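# Mount the wire spool onto the rewinder spindle

## Task

Slide the wound wire spool onto the rewinding machine's spindle until it sits fully seated against the drive disc, with the drive pin passing through one of the spool flange's holes.

## Robot and tools

ROBOT. Two 6-joint arms, left_arm and right_arm, each ending in a parallel two-finger gripper with a wrist camera. The fingers point along the gripper's +z axis and close along its y axis. end_effector_position is the point midway between the finger pads, roughly 5 mm short of the fingertips. Calibrated base places in the scene frame: left_arm at (-0.003, +0.314, 0) m with quat_wxyz (+1.000, 0, 0, -0.008); right_arm at (-0.044, -0.226, 0) m with quat_wxyz (+1.000, 0, 0, +0.024).

FRAME. Every printed hand position (metres), hand orientation (end_effector_quat_wxyz) and velocity uses the scene frame. Its origin is at table-top height, halfway between the two nominal bases. +z points up, +x points away from the robots over the table, and left_arm is on the +y side. Image left and right do not correspond to arm names. Printed hand poses may be off by a few centimetres, more when the arm is stretched far.

ROW LAYOUT. Each moving argument is a row of 14 numbers covering both arms, even when only one arm should move: the first 7 are left_arm, the last 7 are right_arm. Within each 7: shoulder, elbow, waist, forearm roll, wrist pitch, wrist roll (absolute target angles in radians, not offsets), then the gripper opening. Waist and wrist pitch have their signs flipped compared to the URDF. Allowed ranges in your own numbers: shoulder 0.000 to 3.140, elbow -2.967 to 0.000, waist -2.618 to 2.618, forearm roll -1.745 to 1.745, wrist pitch -1.220 to 1.220, wrist roll -2.094 to 2.094. True ends may differ by up to 0.014 rad; a target more than 0.014 rad beyond a range, and farther out than the current angle, gets the call refused. A target beyond the real end is clipped, and the result then reports "joint sent to its limit". Opening is a command on a -1 (closed) to +1 (fully open, 0.070 m pad gap) scale; closing fully takes about 1 s. To keep an arm or gripper unchanged, resend its current Joint targets angles and its present opening command; a 0 is a real command, not a placeholder.

TOOLS.
execute_actions(actions, cameras): actions is a list of actions; each action is a list of up to 15 rows, one per 1/30 s step, and the last row is held for the rest of that action's 15 steps. An empty actions list just reports full state and images. Per step, each joint target is clamped to within 0.867 rad of the measured angle, and an arm's targets are scaled back if they would move its gripper more than 70 mm. Joint target speed tops out at 3 rad/s.
move(target, speed, blend, opening_speed, blocking, cameras): target is one 14-number row or a list of up to 15 rows of absolute joint targets, all joints interpolated together (so grippers travel on curves, and nothing is avoided). speed is rad/s of the joint with farthest to go, 0.01 to 2, default 0.5; one number or one per target. blend (rad) rounds corners of a list. opening_speed (0.2 or more, per second on the opening scale) ramps finger commands. blocking=false returns after about 0.5 s while the move continues; a new move replaces it. The result adds a "move:" line: done, off_target, moving, held or fault, plus limits=held and the farthest-off joint per arm. done does not prove contact or lack of it.
wait(seconds, cameras): 0 to 10 s, arms hold their last command.
stop(cameras): brakes a running move.
zoom_image(camera, region): camera is cam_high, cam_low, cam_left_wrist or cam_right_wrist; region [x0, y0, x1, y1] in pixels, at most 504 by 504. All images are 896x504.
read_manual(section): licence texts only.
finished_scene(scene): scene is the current scene's number; ends it permanently.
cameras arguments: omitted/null/["all"] gives all, [] gives none.

RESULTS. Joint positions lists each arm's six joints in row order, then pad gap in metres. Joint targets shows what joints are being driven toward (hidden when within 0.005 rad of positions). Tool commands gives current gripper commands. grip_measured is the finger opening on the command scale. Joint torques are total drive outputs including gravity, positive toward larger angles, noisy and offset. Calls that ran actions also list joint positions at some control steps. "joint command not followed" means the clearance check between arms altered or blocked targets. MOTOR HOT appears at 65 °C; at 80 °C that arm goes limp and drops what it holds.

GRIPPING. At first contact note grip_measured, then command about 0.05 less for full force (less reduction grips lighter). Force is about 20 N per pad. Objects under about 2 mm wide get weaker grip.

CAUTIONS. Contact torque reaching a joint's load limit (21.1 N m for waist, shoulder, elbow; 7.36 N m for the three wrist joints) stops that arm for 10 s. Wrist motors only deliver about 4 N m, so heavy loads or pushes can make them yield. Faster moves and targets deeper past a contact hit harder. Avoid dropping the spool, releasing it while it moves, slamming into the machine, or pressing the arms into each other. Anything left off or fallen from the table fails the task. Brief external tugs on a held part or pushes on loose items may happen. Holding loads, stretching out or pushing against something unreachable heats motors.

Each tool is called after "Call:" as a command line: name --argument value for each argument, lists and objects as JSON in quotes; but a table of rows of numbers goes row by row, as --pt "numbers of a row", without its own name.

## Session

Call:
execute_actions --actions '[]'

Scene clock: 0.00 s.
left_arm: end_effector_position=(+0.0846, -0.0637, +0.1483) grip_measured=+0.99 end_effector_quat_wxyz=(+0.388, +0.324, +0.863, -0.002) | right_arm: end_effector_position=(+0.4110, -0.3773, +0.1143) grip_measured=+0.99 end_effector_quat_wxyz=(+0.190, +0.484, +0.854, +0.023)
Joint names: [shoulder, elbow, waist, forearm roll, wrist pitch, wrist roll]
Joint positions: left_arm=[1.761 -1.223 1.741 0.886 -1.138 -1.438 0.07] | right_arm=[1.985 -1.626 0.352 -0.043 -0.915 0.747 0.07]
Joint torques (N m): no reading
Motor temperatures (°C): left_arm=[32 31 36 35 34 29] | right_arm=[38 31 30 33 39 28]
Joint targets: left_arm=[1.761 -1.223 1.741 0.886 -1.138 -1.438] | right_arm=[1.985 -1.626 0.352 -0.043 -0.915 0.747]
Tool commands: left_gripper/opening=+1.0 right_gripper/opening=+1.0

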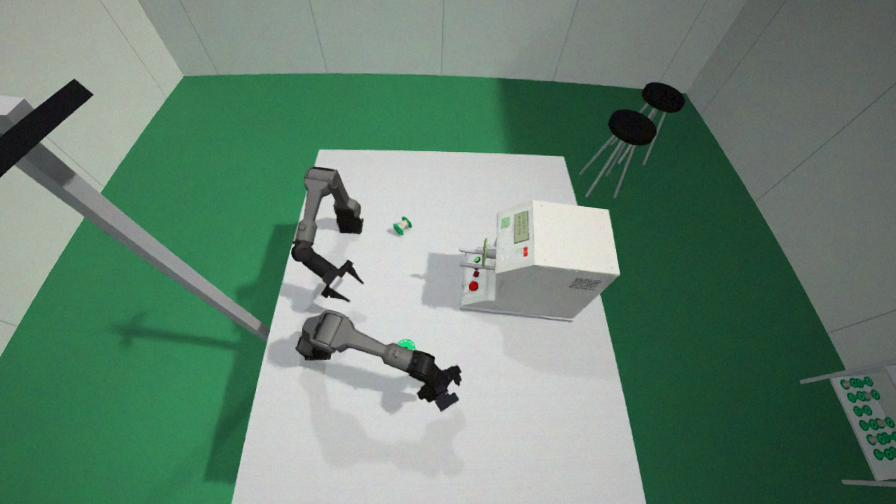

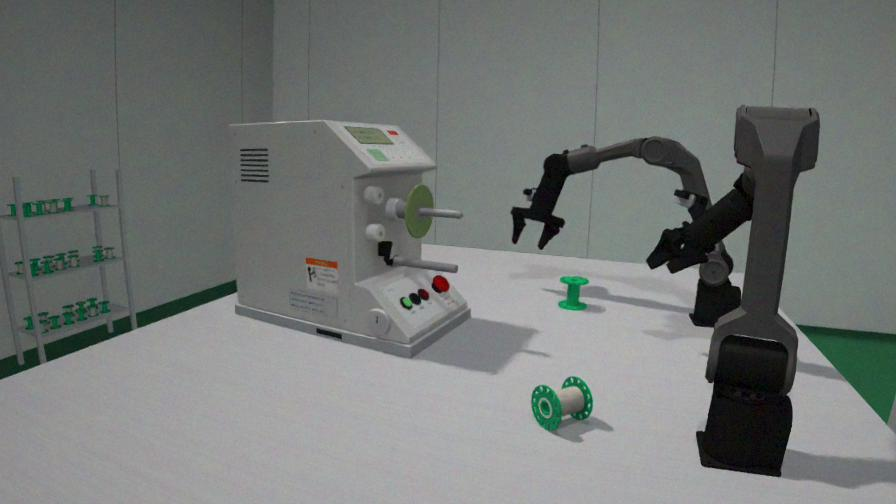

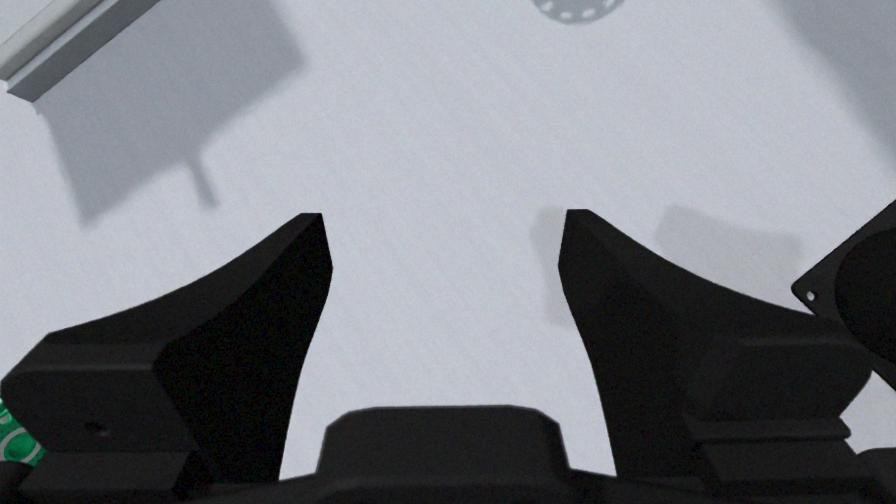

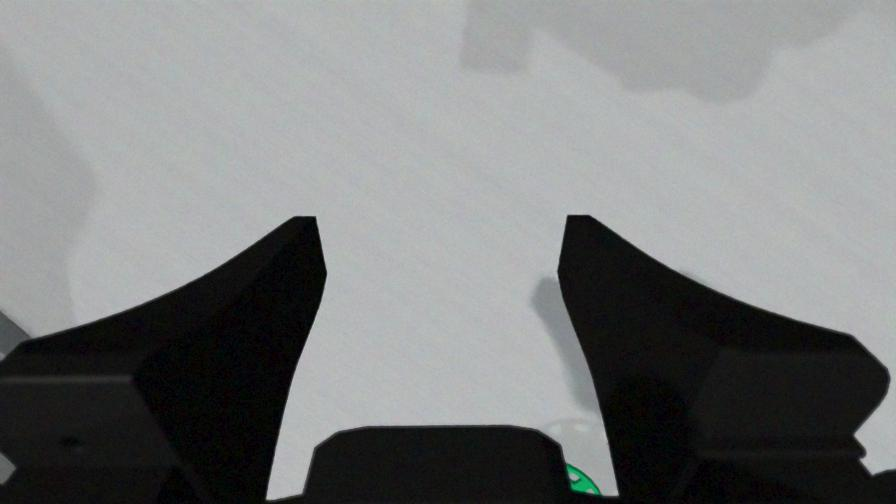

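Call:
zoom_image --camera "cam_high" --region '[380, 190, 640, 336]'

Call:
zoom_image --camera "cam_low" --region '[320, 150, 500, 250]'

Call:
zoom_image --camera "cam_low" --region '[500, 360, 640, 440]'

Call:
zoom_image --camera "cam_high" --region '[380, 206, 430, 246]'

Call:
zoom_image --camera "cam_low" --region '[230, 110, 500, 360]'

Scaled by 1.938 from the camera's 896x504 image, which has a finer 1280x720 frame.

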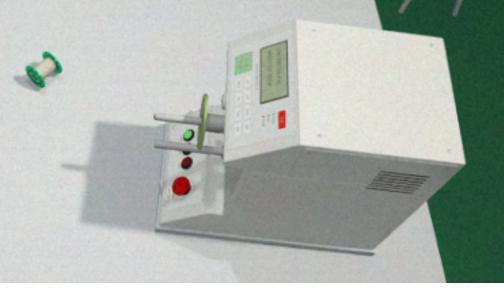

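Scaled by 2.800 from the camera's 896x504 image, which has a finer 1280x720 frame.

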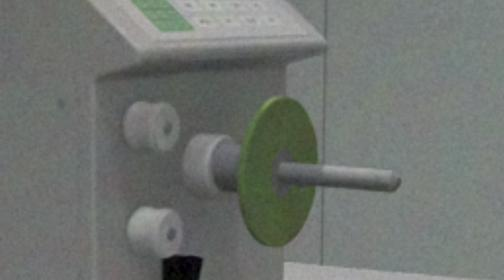

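Scaled by 3.600 from the camera's 896x504 image, which has a finer 1280x720 frame.

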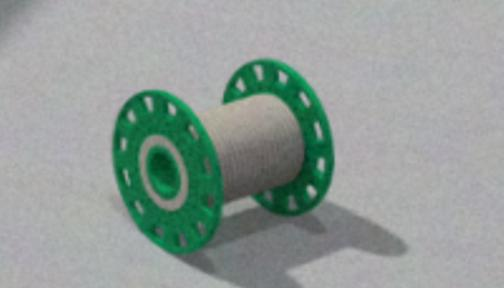

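Scaled by 10.080 from the camera's 896x504 image, which has a finer 1280x720 frame.

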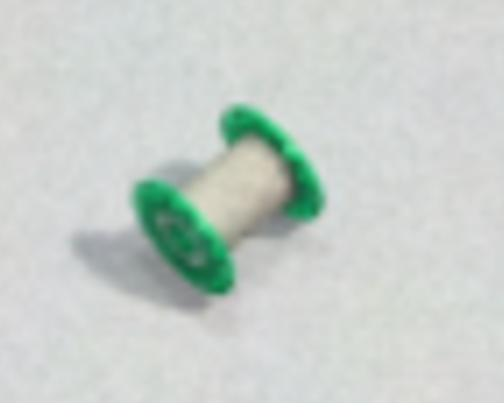

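Scaled by 1.867 from the camera's 896x504 image, which has a finer 1280x720 frame.

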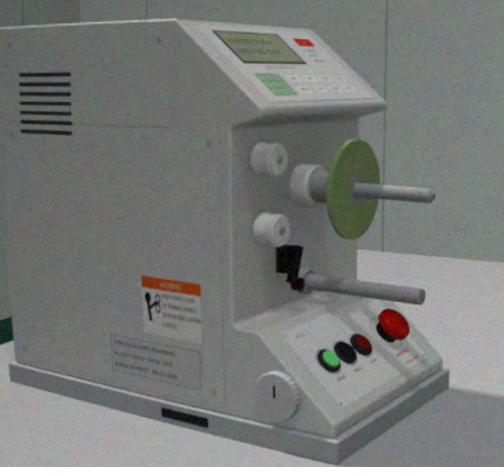

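Call:
move --target '[1.041, -1.001, 0.04, 0, -1.011, 0, 1, 1.985, -1.626, 0.352, -0.043, -0.915, 0.747, 1]' --speed 0.9

Scene clock: 24.17 s.
left_arm: end_effector_position=(+0.2629, +0.2991, +0.2382) grip_measured=+0.99 end_effector_quat_wxyz=(+0.299, +0.026, +0.954, -0.008) | right_arm: end_effector_position=(+0.4110, -0.3773, +0.1143) grip_measured=+0.99 end_effector_quat_wxyz=(+0.190, +0.484, +0.854, +0.023)
Joint positions: left_arm=[1.04 -1.002 0.039 0 -1.011 0.001 0.07] | right_arm=[1.985 -1.626 0.352 -0.043 -0.915 0.747 0.07]
Joint torques (N m): left_arm=[-0.71 -5.76 1.09 0.03 0.5 -0.14] | right_arm=[-5.77 -6.07 -0.05 0.05 0.38 -0.03]
move: done

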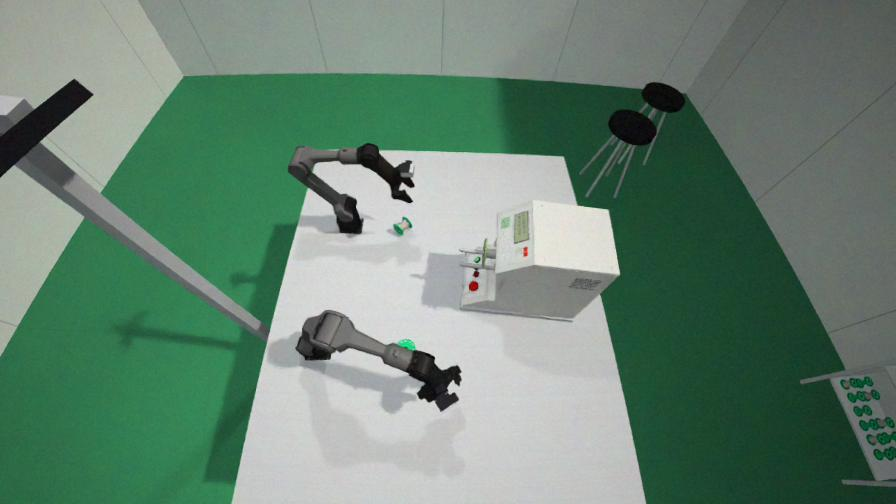

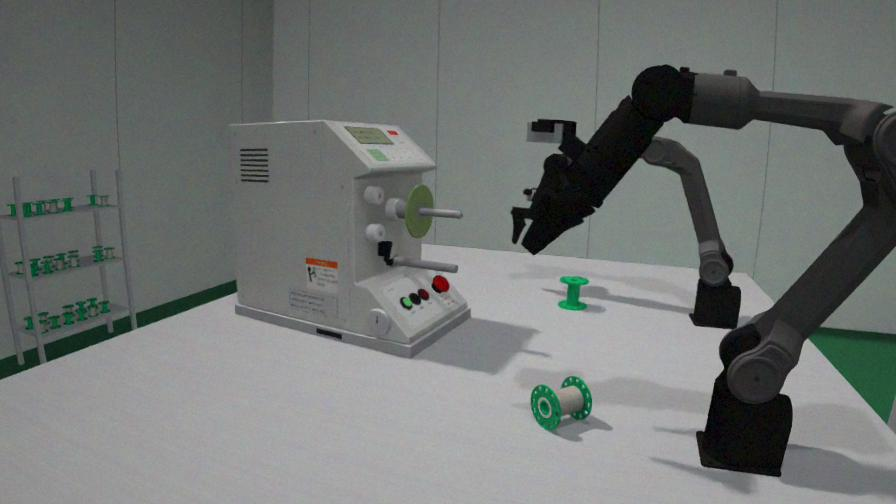

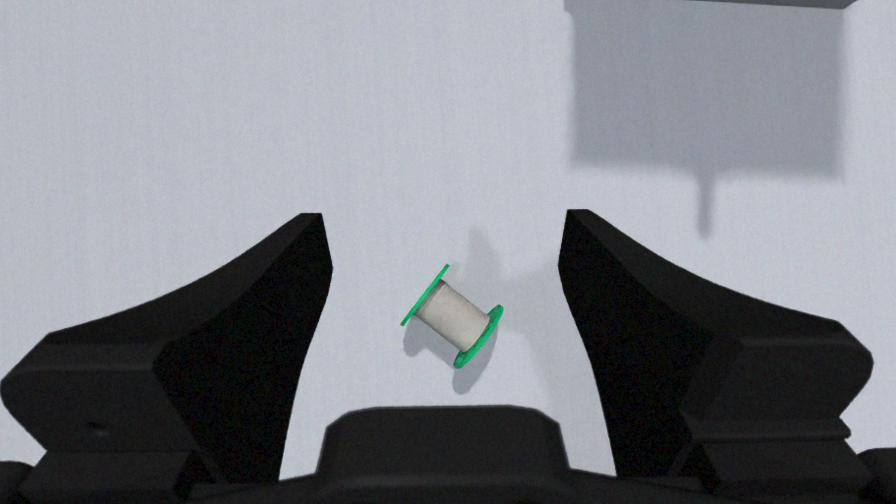

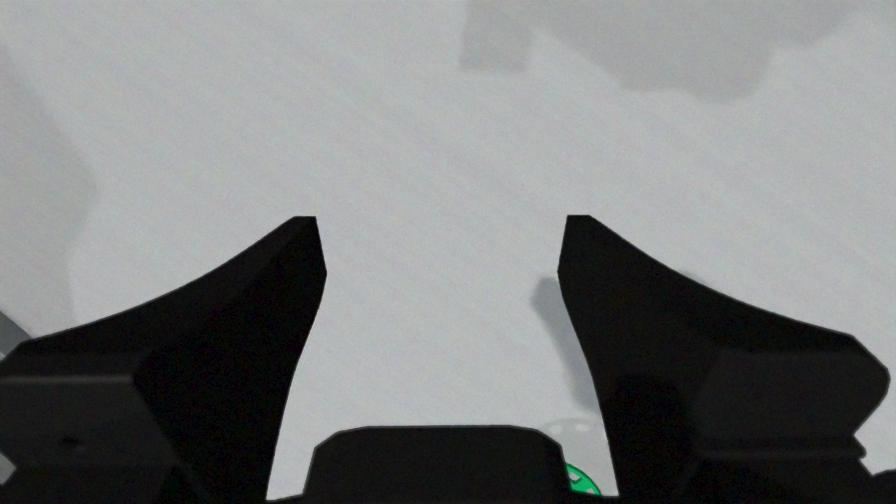

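Call:
zoom_image --camera "cam_left_wrist" --region '[380, 250, 530, 400]'

Call:
zoom_image --camera "cam_left_wrist" --region '[290, 190, 600, 364]'

Scaled by 3.360 from the camera's 896x504 image, which has a finer 1280x720 frame.

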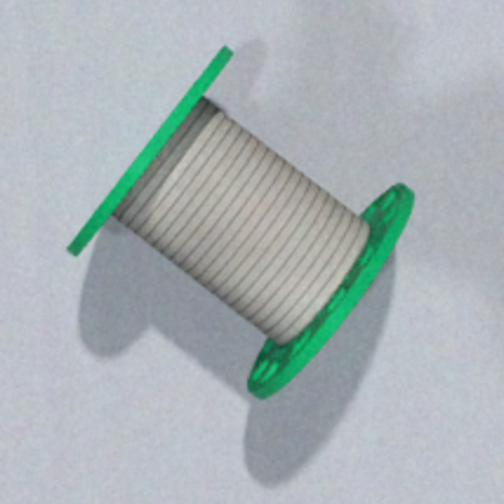

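Scaled by 1.626 from the camera's 896x504 image, which has a finer 1280x720 frame.

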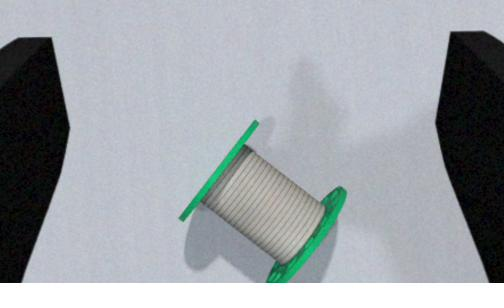

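Call:
move --target '[1.041, -1.001, 0.25, 0, -0.2, 0, 1, 1.985, -1.626, 0.352, -0.043, -0.915, 0.747, 1]' --speed 0.8 --cameras '["cam_left_wrist"]'

Scene clock: 51.60 s.
left_arm: end_effector_position=(+0.3435, +0.2194, +0.3864) grip_measured=+0.99 end_effector_quat_wxyz=(+0.645, +0.101, +0.752, -0.086) | right_arm: end_effector_position=(+0.4110, -0.3773, +0.1143) grip_measured=+0.99 end_effector_quat_wxyz=(+0.190, +0.484, +0.854, +0.023)
Joint positions: left_arm=[1.041 -1.002 0.25 0 -0.2 0.001 0.07] | right_arm=[1.985 -1.626 0.352 -0.043 -0.915 0.747 0.07]
Joint torques (N m): left_arm=[-0.92 -8.16 0.41 -0.1 0.67 -0.06] | right_arm=[-5.78 -6.62 0.04 -0.01 0.47 -0.07]
move: done
Images, in order: cam_left_wrist.

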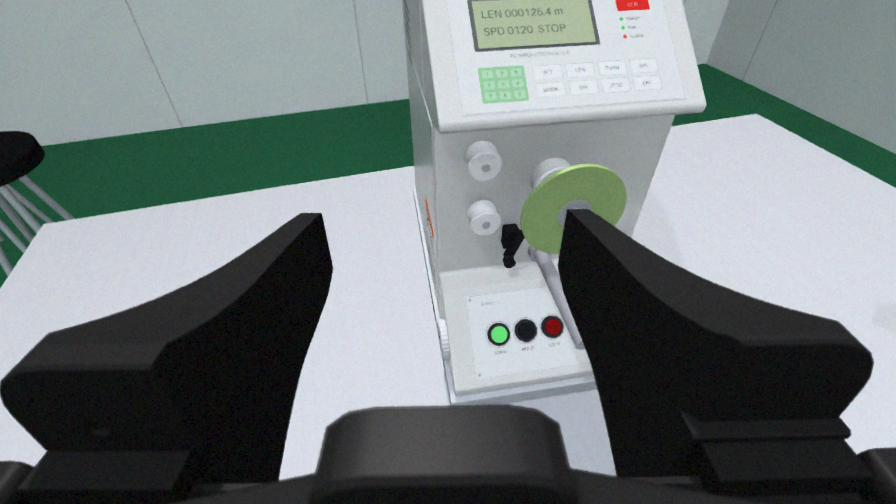

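Call:
move --target '[1.041, -1.001, 0.55, 0, -0.2, 0, 1, 1.985, -1.626, 0.352, -0.043, -0.915, 0.747, 1]' --speed 0.8 --cameras '["cam_left_wrist"]'

Call:
zoom_image --camera "cam_left_wrist" --region '[330, 130, 570, 330]'

Scene clock: 53.37 s.
left_arm: end_effector_position=(+0.3000, +0.1209, +0.3864) grip_measured=+0.99 end_effector_quat_wxyz=(+0.625, +0.212, +0.729, -0.182) | right_arm: end_effector_position=(+0.4110, -0.3773, +0.1143) grip_measured=+0.99 end_effector_quat_wxyz=(+0.190, +0.484, +0.854, +0.023)
Joint positions: left_arm=[1.041 -1.002 0.551 0 -0.2 0.001 0.07] | right_arm=[1.985 -1.626 0.352 -0.043 -0.915 0.747 0.07]
Joint torques (N m): left_arm=[-0.97 -7.54 -0.26 -0.06 0.74 -0.04] | right_arm=[-5.81 -6.62 0.04 -0.02 0.5 -0.08]
move: done
Images, in order: cam_left_wrist.

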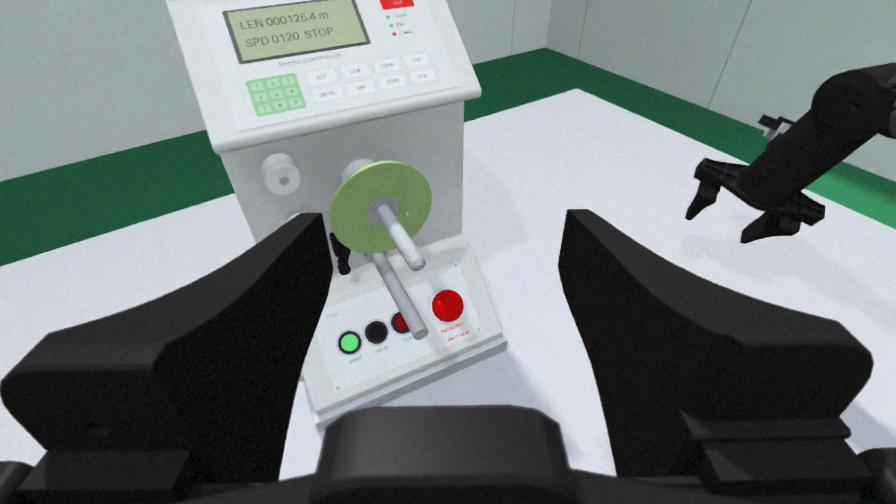

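Scaled by 2.100 from the camera's 896x504 image, which has a finer 1280x720 frame.

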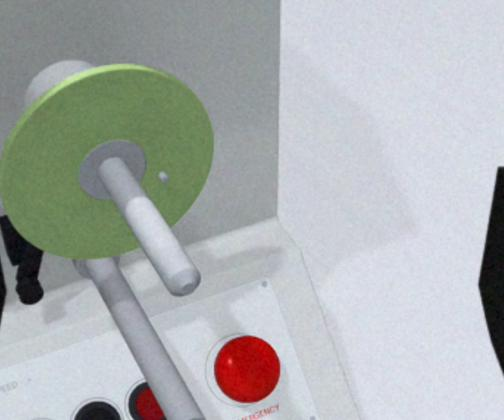

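Call:
move --target '[1.009, -0.5, 0.55, 0, 0.42, 0, 1, 1.985, -1.626, 0.352, -0.043, -0.915, 0.747, 1]' --speed 0.8 --cameras '["cam_left_wrist"]'

Call:
zoom_image --camera "cam_left_wrist" --region '[330, 70, 570, 270]'

Scene clock: 59.30 s.
left_arm: end_effector_position=(+0.2853, +0.1306, +0.2986) grip_measured=+0.99 end_effector_quat_wxyz=(+0.678, +0.198, +0.680, -0.197) | right_arm: end_effector_position=(+0.4110, -0.3773, +0.1143) grip_measured=+0.99 end_effector_quat_wxyz=(+0.190, +0.484, +0.854, +0.023)
Joint positions: left_arm=[1.009 -0.498 0.55 0 0.42 0.001 0.07] | right_arm=[1.985 -1.626 0.352 -0.043 -0.915 0.747 0.07]
Joint torques (N m): left_arm=[-2.28 -8.31 -0.2 0.01 0.62 0.02] | right_arm=[-5.87 -6.61 0.1 -0.04 0.54 -0.1]
move: done
Images, in order: cam_left_wrist.

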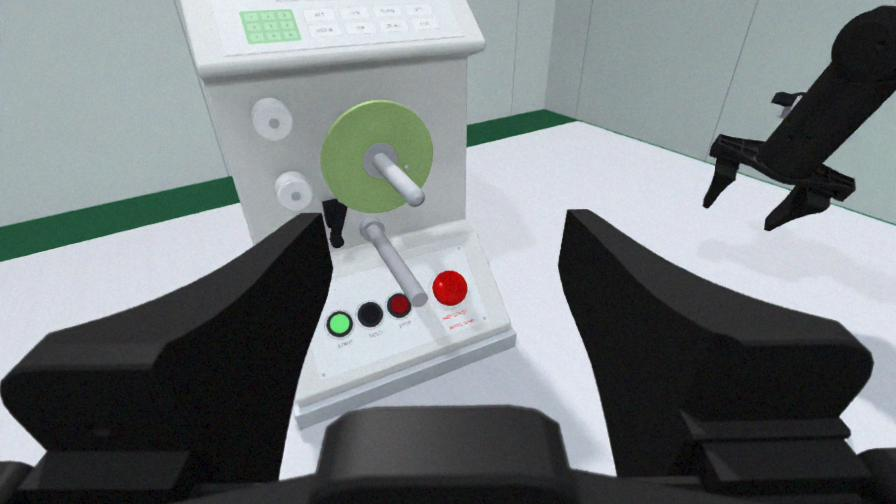

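Scaled by 2.100 from the camera's 896x504 image, which has a finer 1280x720 frame.

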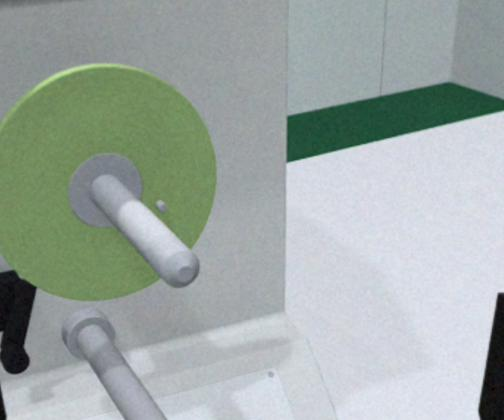

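Call:
move --target '[1.444, -0.876, -0.037, 0, -1.091, -0.834, 1, 1.985, -1.626, 0.352, -0.043, -0.915, 0.747, 1]' --speed 0.7

Call:
zoom_image --camera "cam_left_wrist" --region '[250, 150, 650, 420]'

Scene clock: 104.40 s.
left_arm: end_effector_position=(+0.2315, +0.3189, +0.0896) grip_measured=+0.99 end_effector_quat_wxyz=(-0.001, -0.416, +0.910, +0.000) | right_arm: end_effector_position=(+0.4110, -0.3773, +0.1143) grip_measured=+0.99 end_effector_quat_wxyz=(+0.190, +0.484, +0.854, +0.023)
Joint positions: left_arm=[1.444 -0.876 -0.038 0 -1.091 -0.835 0.07] | right_arm=[1.985 -1.626 0.352 -0.043 -0.915 0.747 0.07]
Joint torques (N m): left_arm=[-3.85 -6.39 0.74 0.01 0.12 0.26] | right_arm=[-5.92 -6.56 0.25 -0.11 0.63 -0.16]
move: done

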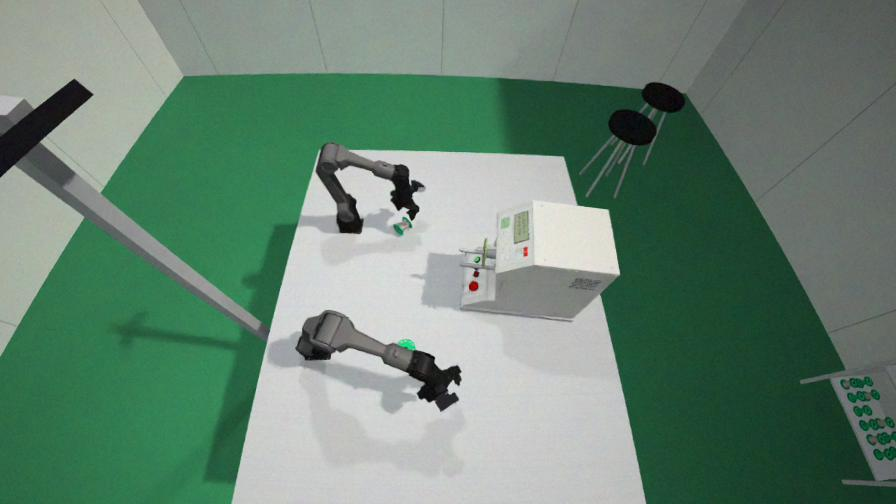

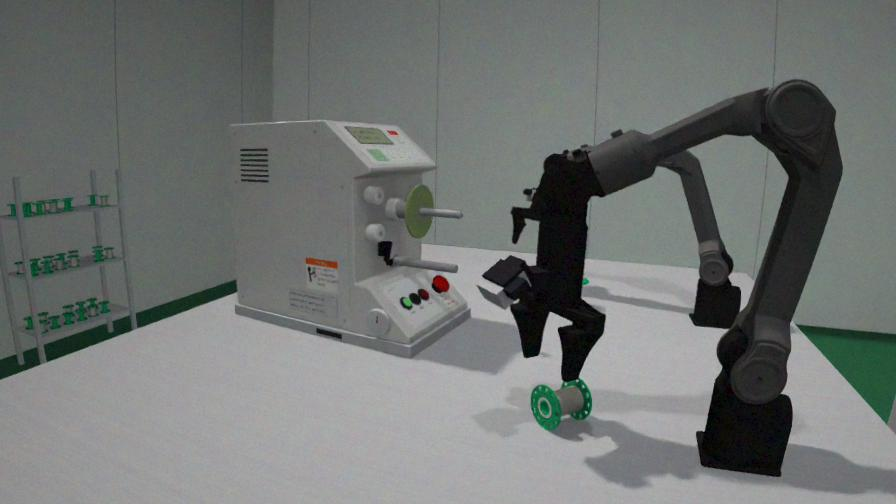

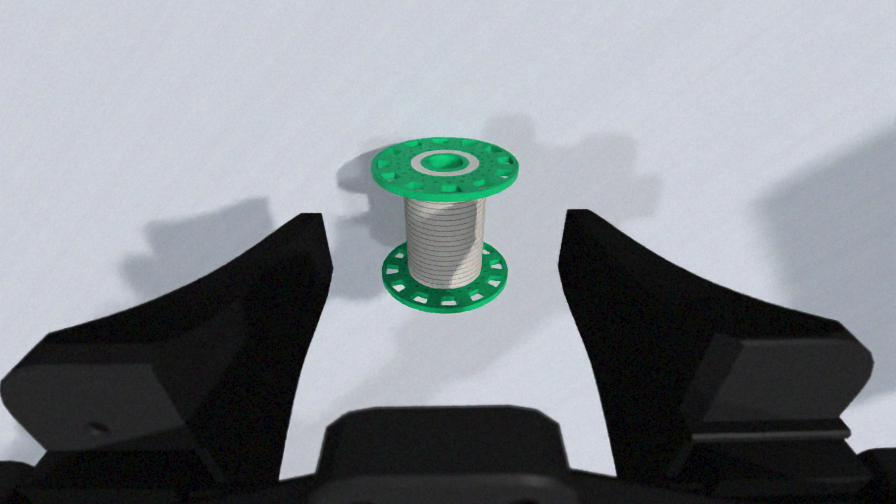

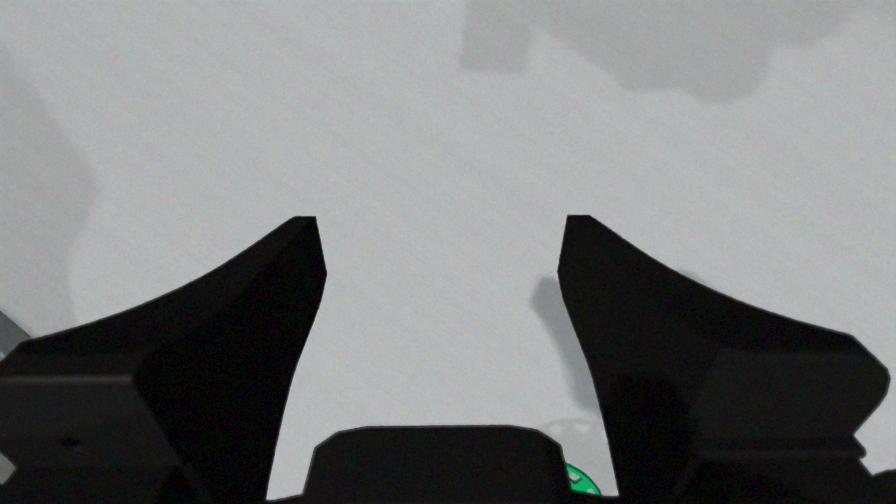

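Scaled by 1.260 from the camera's 896x504 image, which has a finer 1280x720 frame.

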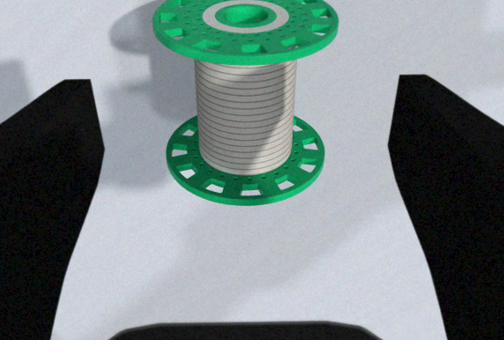

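Call:
move --target '[1.560, -0.717, -0.029, 0, -0.815, -0.844, 1, 1.985, -1.626, 0.352, -0.043, -0.915, 0.747, 1]' --speed 0.25

Call:
zoom_image --camera "cam_left_wrist" --region '[250, 150, 650, 420]'

Call:
zoom_image --camera "cam_low" --region '[480, 300, 680, 450]'

Scene clock: 109.53 s.
left_arm: end_effector_position=(+0.2295, +0.3169, +0.0276) grip_measured=+0.99 end_effector_quat_wxyz=(-0.001, -0.416, +0.910, +0.000) | right_arm: end_effector_position=(+0.4110, -0.3773, +0.1143) grip_measured=+0.99 end_effector_quat_wxyz=(+0.190, +0.484, +0.854, +0.023)
Joint positions: left_arm=[1.561 -0.716 -0.029 0 -0.814 -0.843 0.07] | right_arm=[1.985 -1.626 0.352 -0.043 -0.915 0.747 0.07]
Joint torques (N m): left_arm=[-4.39 -5.45 1.07 0.03 0 -0.11] | right_arm=[-5.95 -6.56 0.3 -0.14 0.66 -0.15]
move: done

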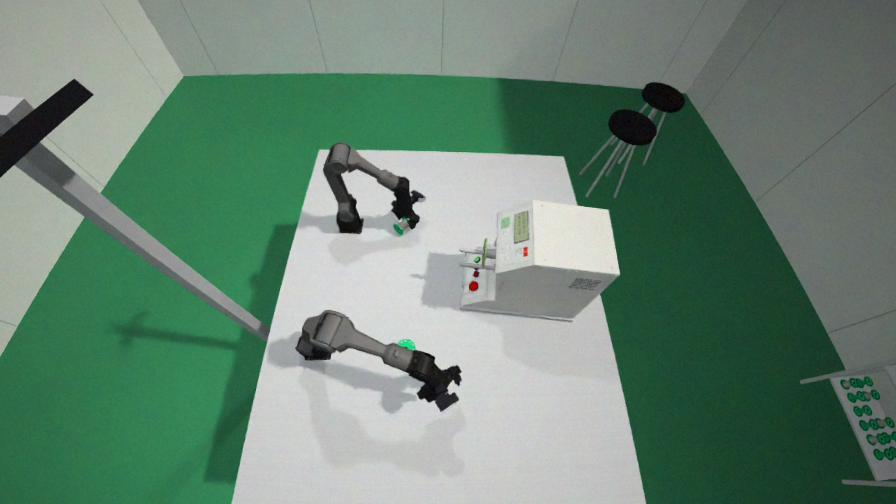

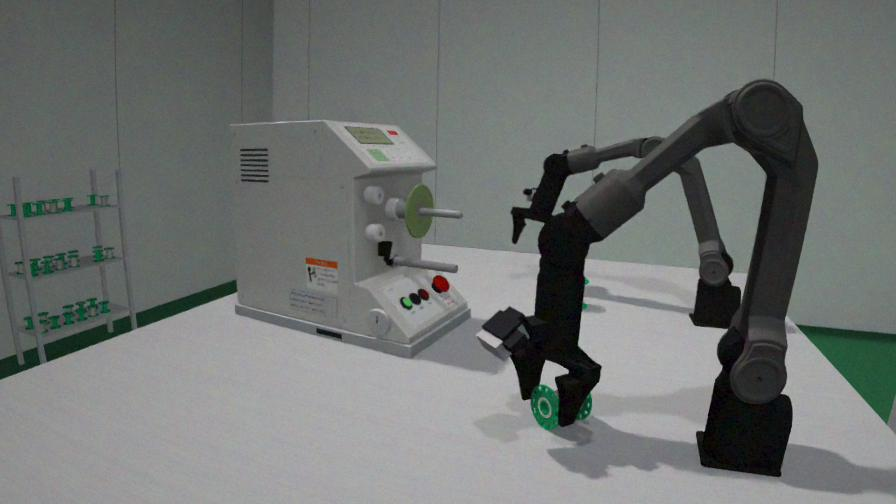

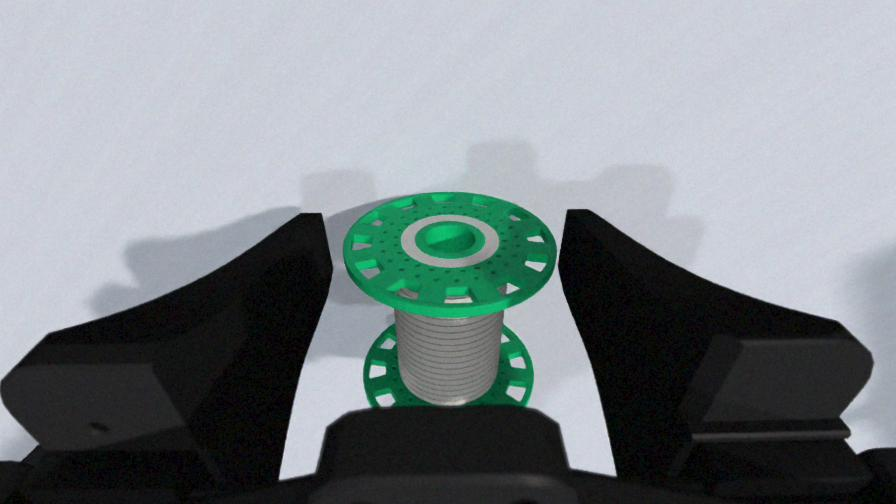

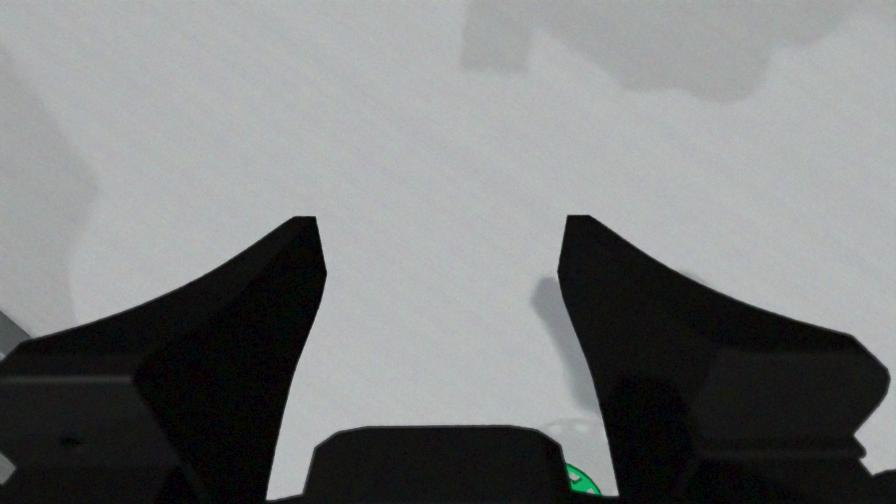

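Scaled by 1.260 from the camera's 896x504 image, which has a finer 1280x720 frame.

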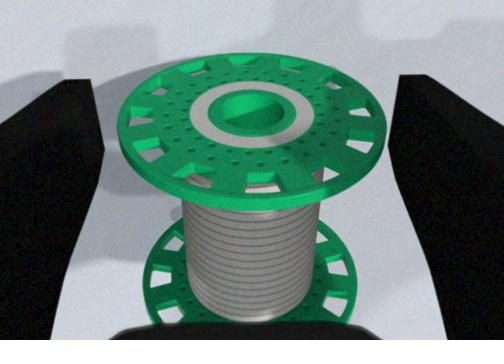

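Scaled by 2.520 from the camera's 896x504 image, which has a finer 1280x720 frame.

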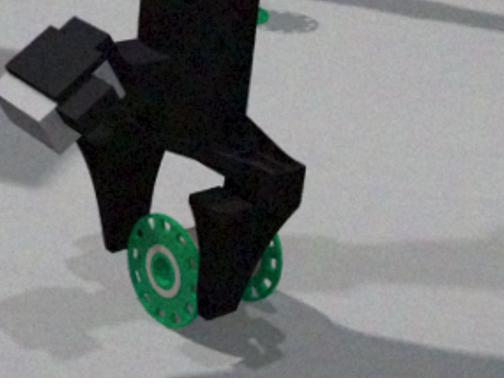

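Call:
move --target '[1.565, -0.738, -0.0405, 0, -0.831, -0.833, 1, 1.985, -1.626, 0.352, -0.043, -0.915, 0.747, 1]' --speed 0.2 --cameras '["cam_left_wrist"]'

Call:
zoom_image --camera "cam_left_wrist" --region '[300, 170, 600, 370]'

Scene clock: 116.47 s.
left_arm: end_effector_position=(+0.2337, +0.3196, +0.0312) grip_measured=+0.99 end_effector_quat_wxyz=(+0.000, -0.416, +0.909, +0.000) | right_arm: end_effector_position=(+0.4110, -0.3773, +0.1143) grip_measured=+0.99 end_effector_quat_wxyz=(+0.190, +0.484, +0.854, +0.023)
Joint positions: left_arm=[1.564 -0.737 -0.04 0 -0.831 -0.833 0.07] | right_arm=[1.985 -1.626 0.352 -0.043 -0.915 0.747 0.07]
Joint torques (N m): left_arm=[-3.52 -5.75 -0.23 0.02 0.02 0.21] | right_arm=[-5.97 -6.55 0.36 -0.13 0.64 -0.14]
move: done
Images, in order: cam_left_wrist.

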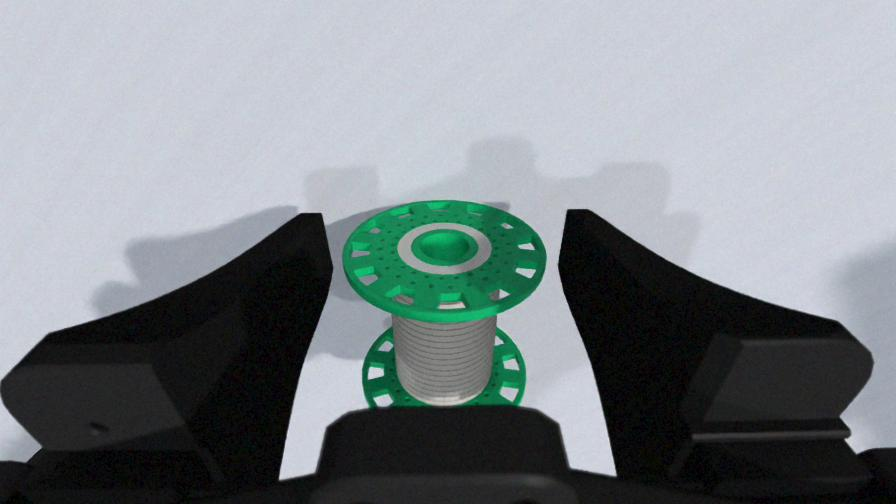

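Scaled by 1.680 from the camera's 896x504 image, which has a finer 1280x720 frame.

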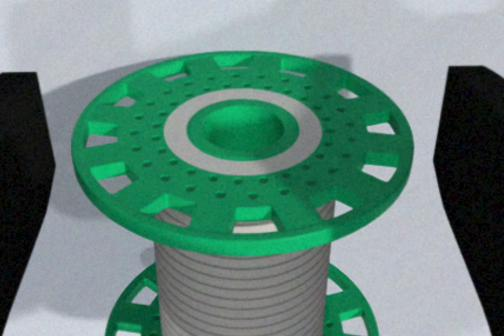

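Call:
move --target '[1.565, -0.738, -0.0405, 0, -0.831, -0.833, 0.66, 1.985, -1.626, 0.352, -0.043, -0.915, 0.747, 1]' --opening_speed 0.4 --cameras '["cam_left_wrist"]'

Call:
zoom_image --camera "cam_left_wrist" --region '[300, 170, 600, 370]'

Scene clock: 119.07 s.
left_arm: end_effector_position=(+0.2336, +0.3196, +0.0310) grip_measured=+0.69 end_effector_quat_wxyz=(+0.000, -0.416, +0.909, +0.000) | right_arm: end_effector_position=(+0.4110, -0.3773, +0.1143) grip_measured=+0.99 end_effector_quat_wxyz=(+0.190, +0.484, +0.854, +0.023)
Joint positions: left_arm=[1.565 -0.737 -0.04 0 -0.831 -0.833 0.059] | right_arm=[1.985 -1.626 0.352 -0.043 -0.915 0.747 0.07]
Joint torques (N m): left_arm=[-3.52 -3.87 -0.19 0.04 0.12 -0.06] | right_arm=[-6 -6.53 0.39 -0.12 0.63 -0.13]
move: done
Images, in order: cam_left_wrist.

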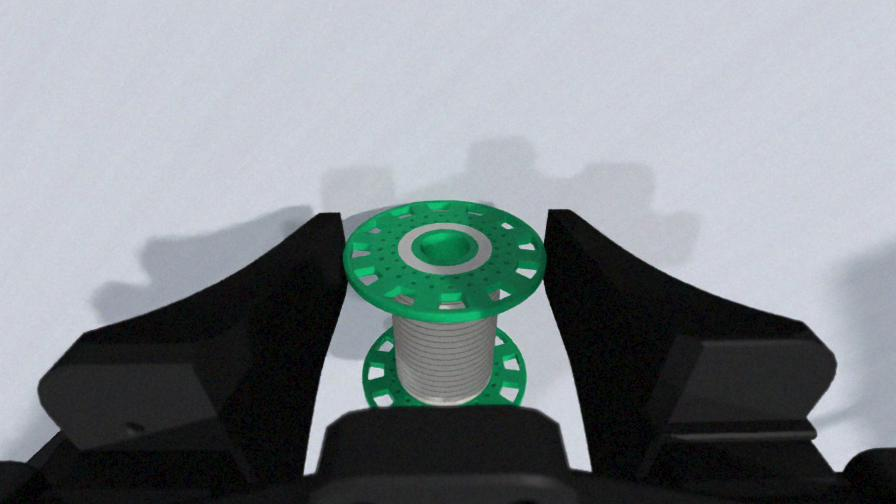

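Scaled by 1.680 from the camera's 896x504 image, which has a finer 1280x720 frame.

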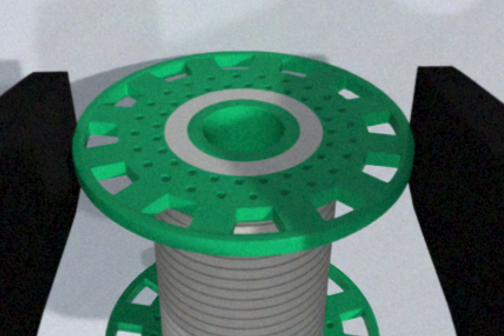

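Call:
move --target '[1.4295, -0.926, -0.0405, 0, -1.155, -0.833, 0.66, 1.985, -1.626, 0.352, -0.043, -0.915, 0.747, 1]' --speed 0.15

Call:
zoom_image --camera "cam_low" --region '[480, 260, 680, 450]'

Scene clock: 123.17 s.
left_arm: end_effector_position=(+0.2333, +0.3196, +0.1053) grip_measured=+0.69 end_effector_quat_wxyz=(+0.000, -0.416, +0.909, +0.000) | right_arm: end_effector_position=(+0.4110, -0.3773, +0.1143) grip_measured=+0.99 end_effector_quat_wxyz=(+0.190, +0.484, +0.854, +0.023)
Joint positions: left_arm=[1.429 -0.927 -0.04 0 -1.156 -0.833 0.059] | right_arm=[1.985 -1.626 0.352 -0.043 -0.915 0.747 0.07]
Joint torques (N m): left_arm=[-4.61 -6.48 -0.04 0.04 0.12 -0.11] | right_arm=[-6.06 -6.5 0.45 -0.11 0.62 -0.12]
Motor temperatures (°C): left_arm=[32 32 35 35 34 29] | right_arm=[43 33 30 33 38 28]
move: done

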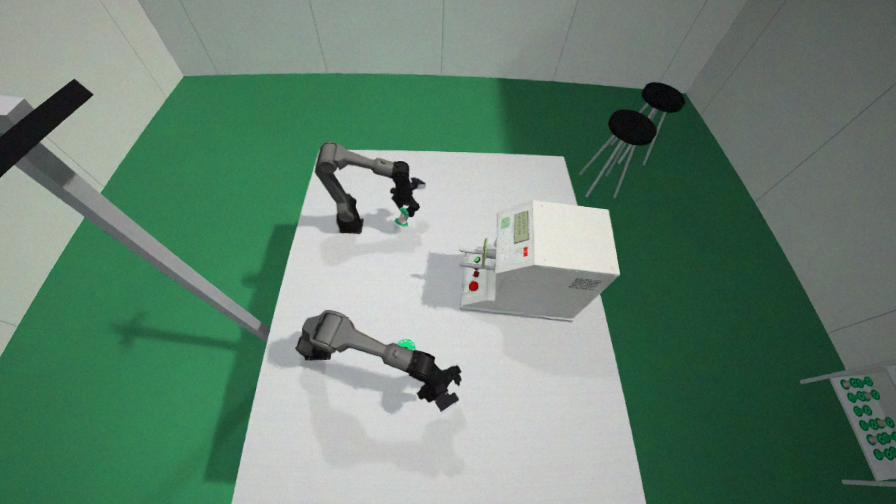

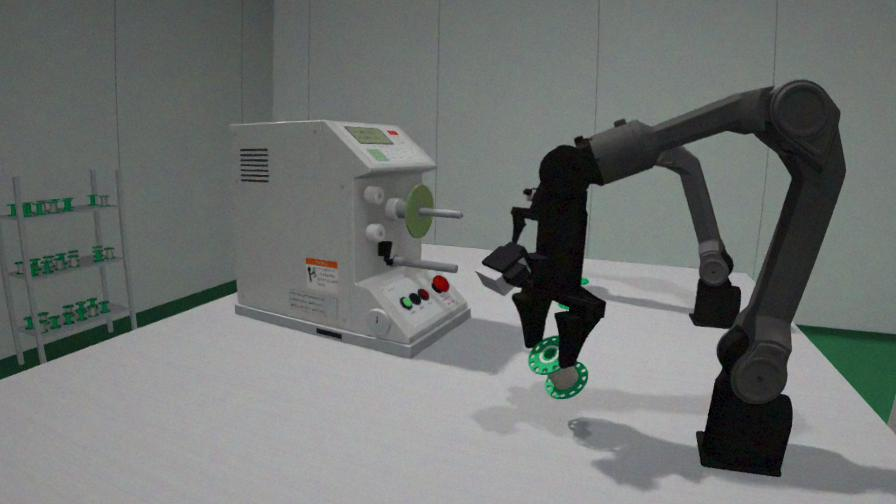

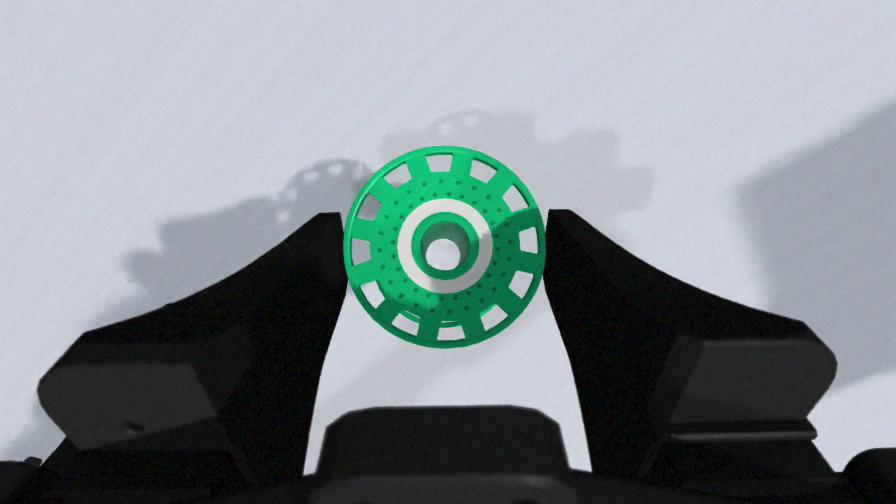

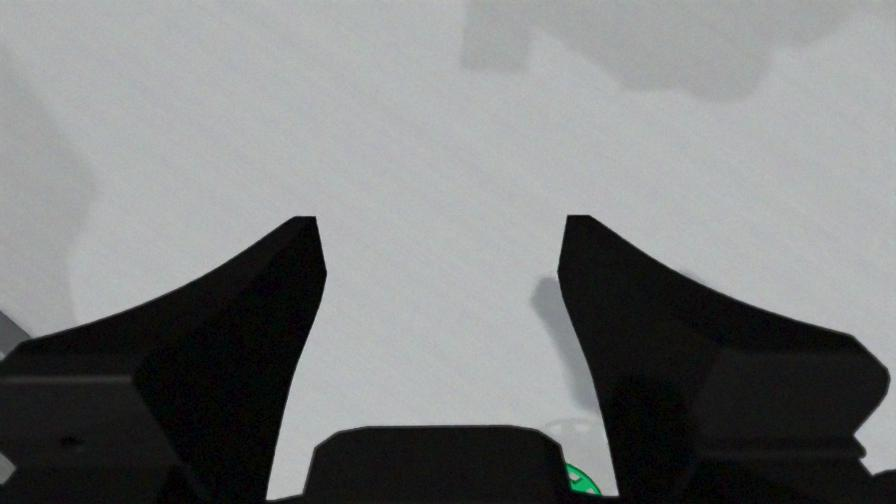

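Scaled by 2.520 from the camera's 896x504 image, which has a finer 1280x720 frame.

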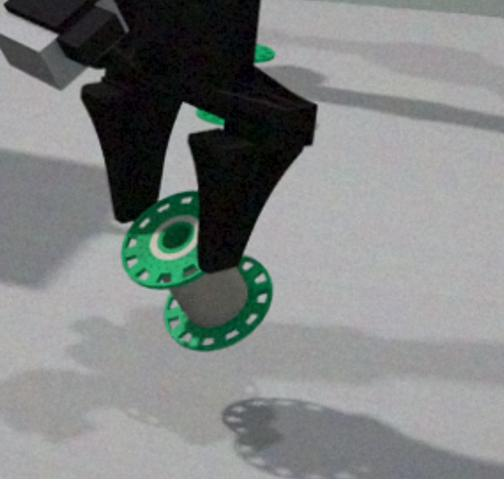

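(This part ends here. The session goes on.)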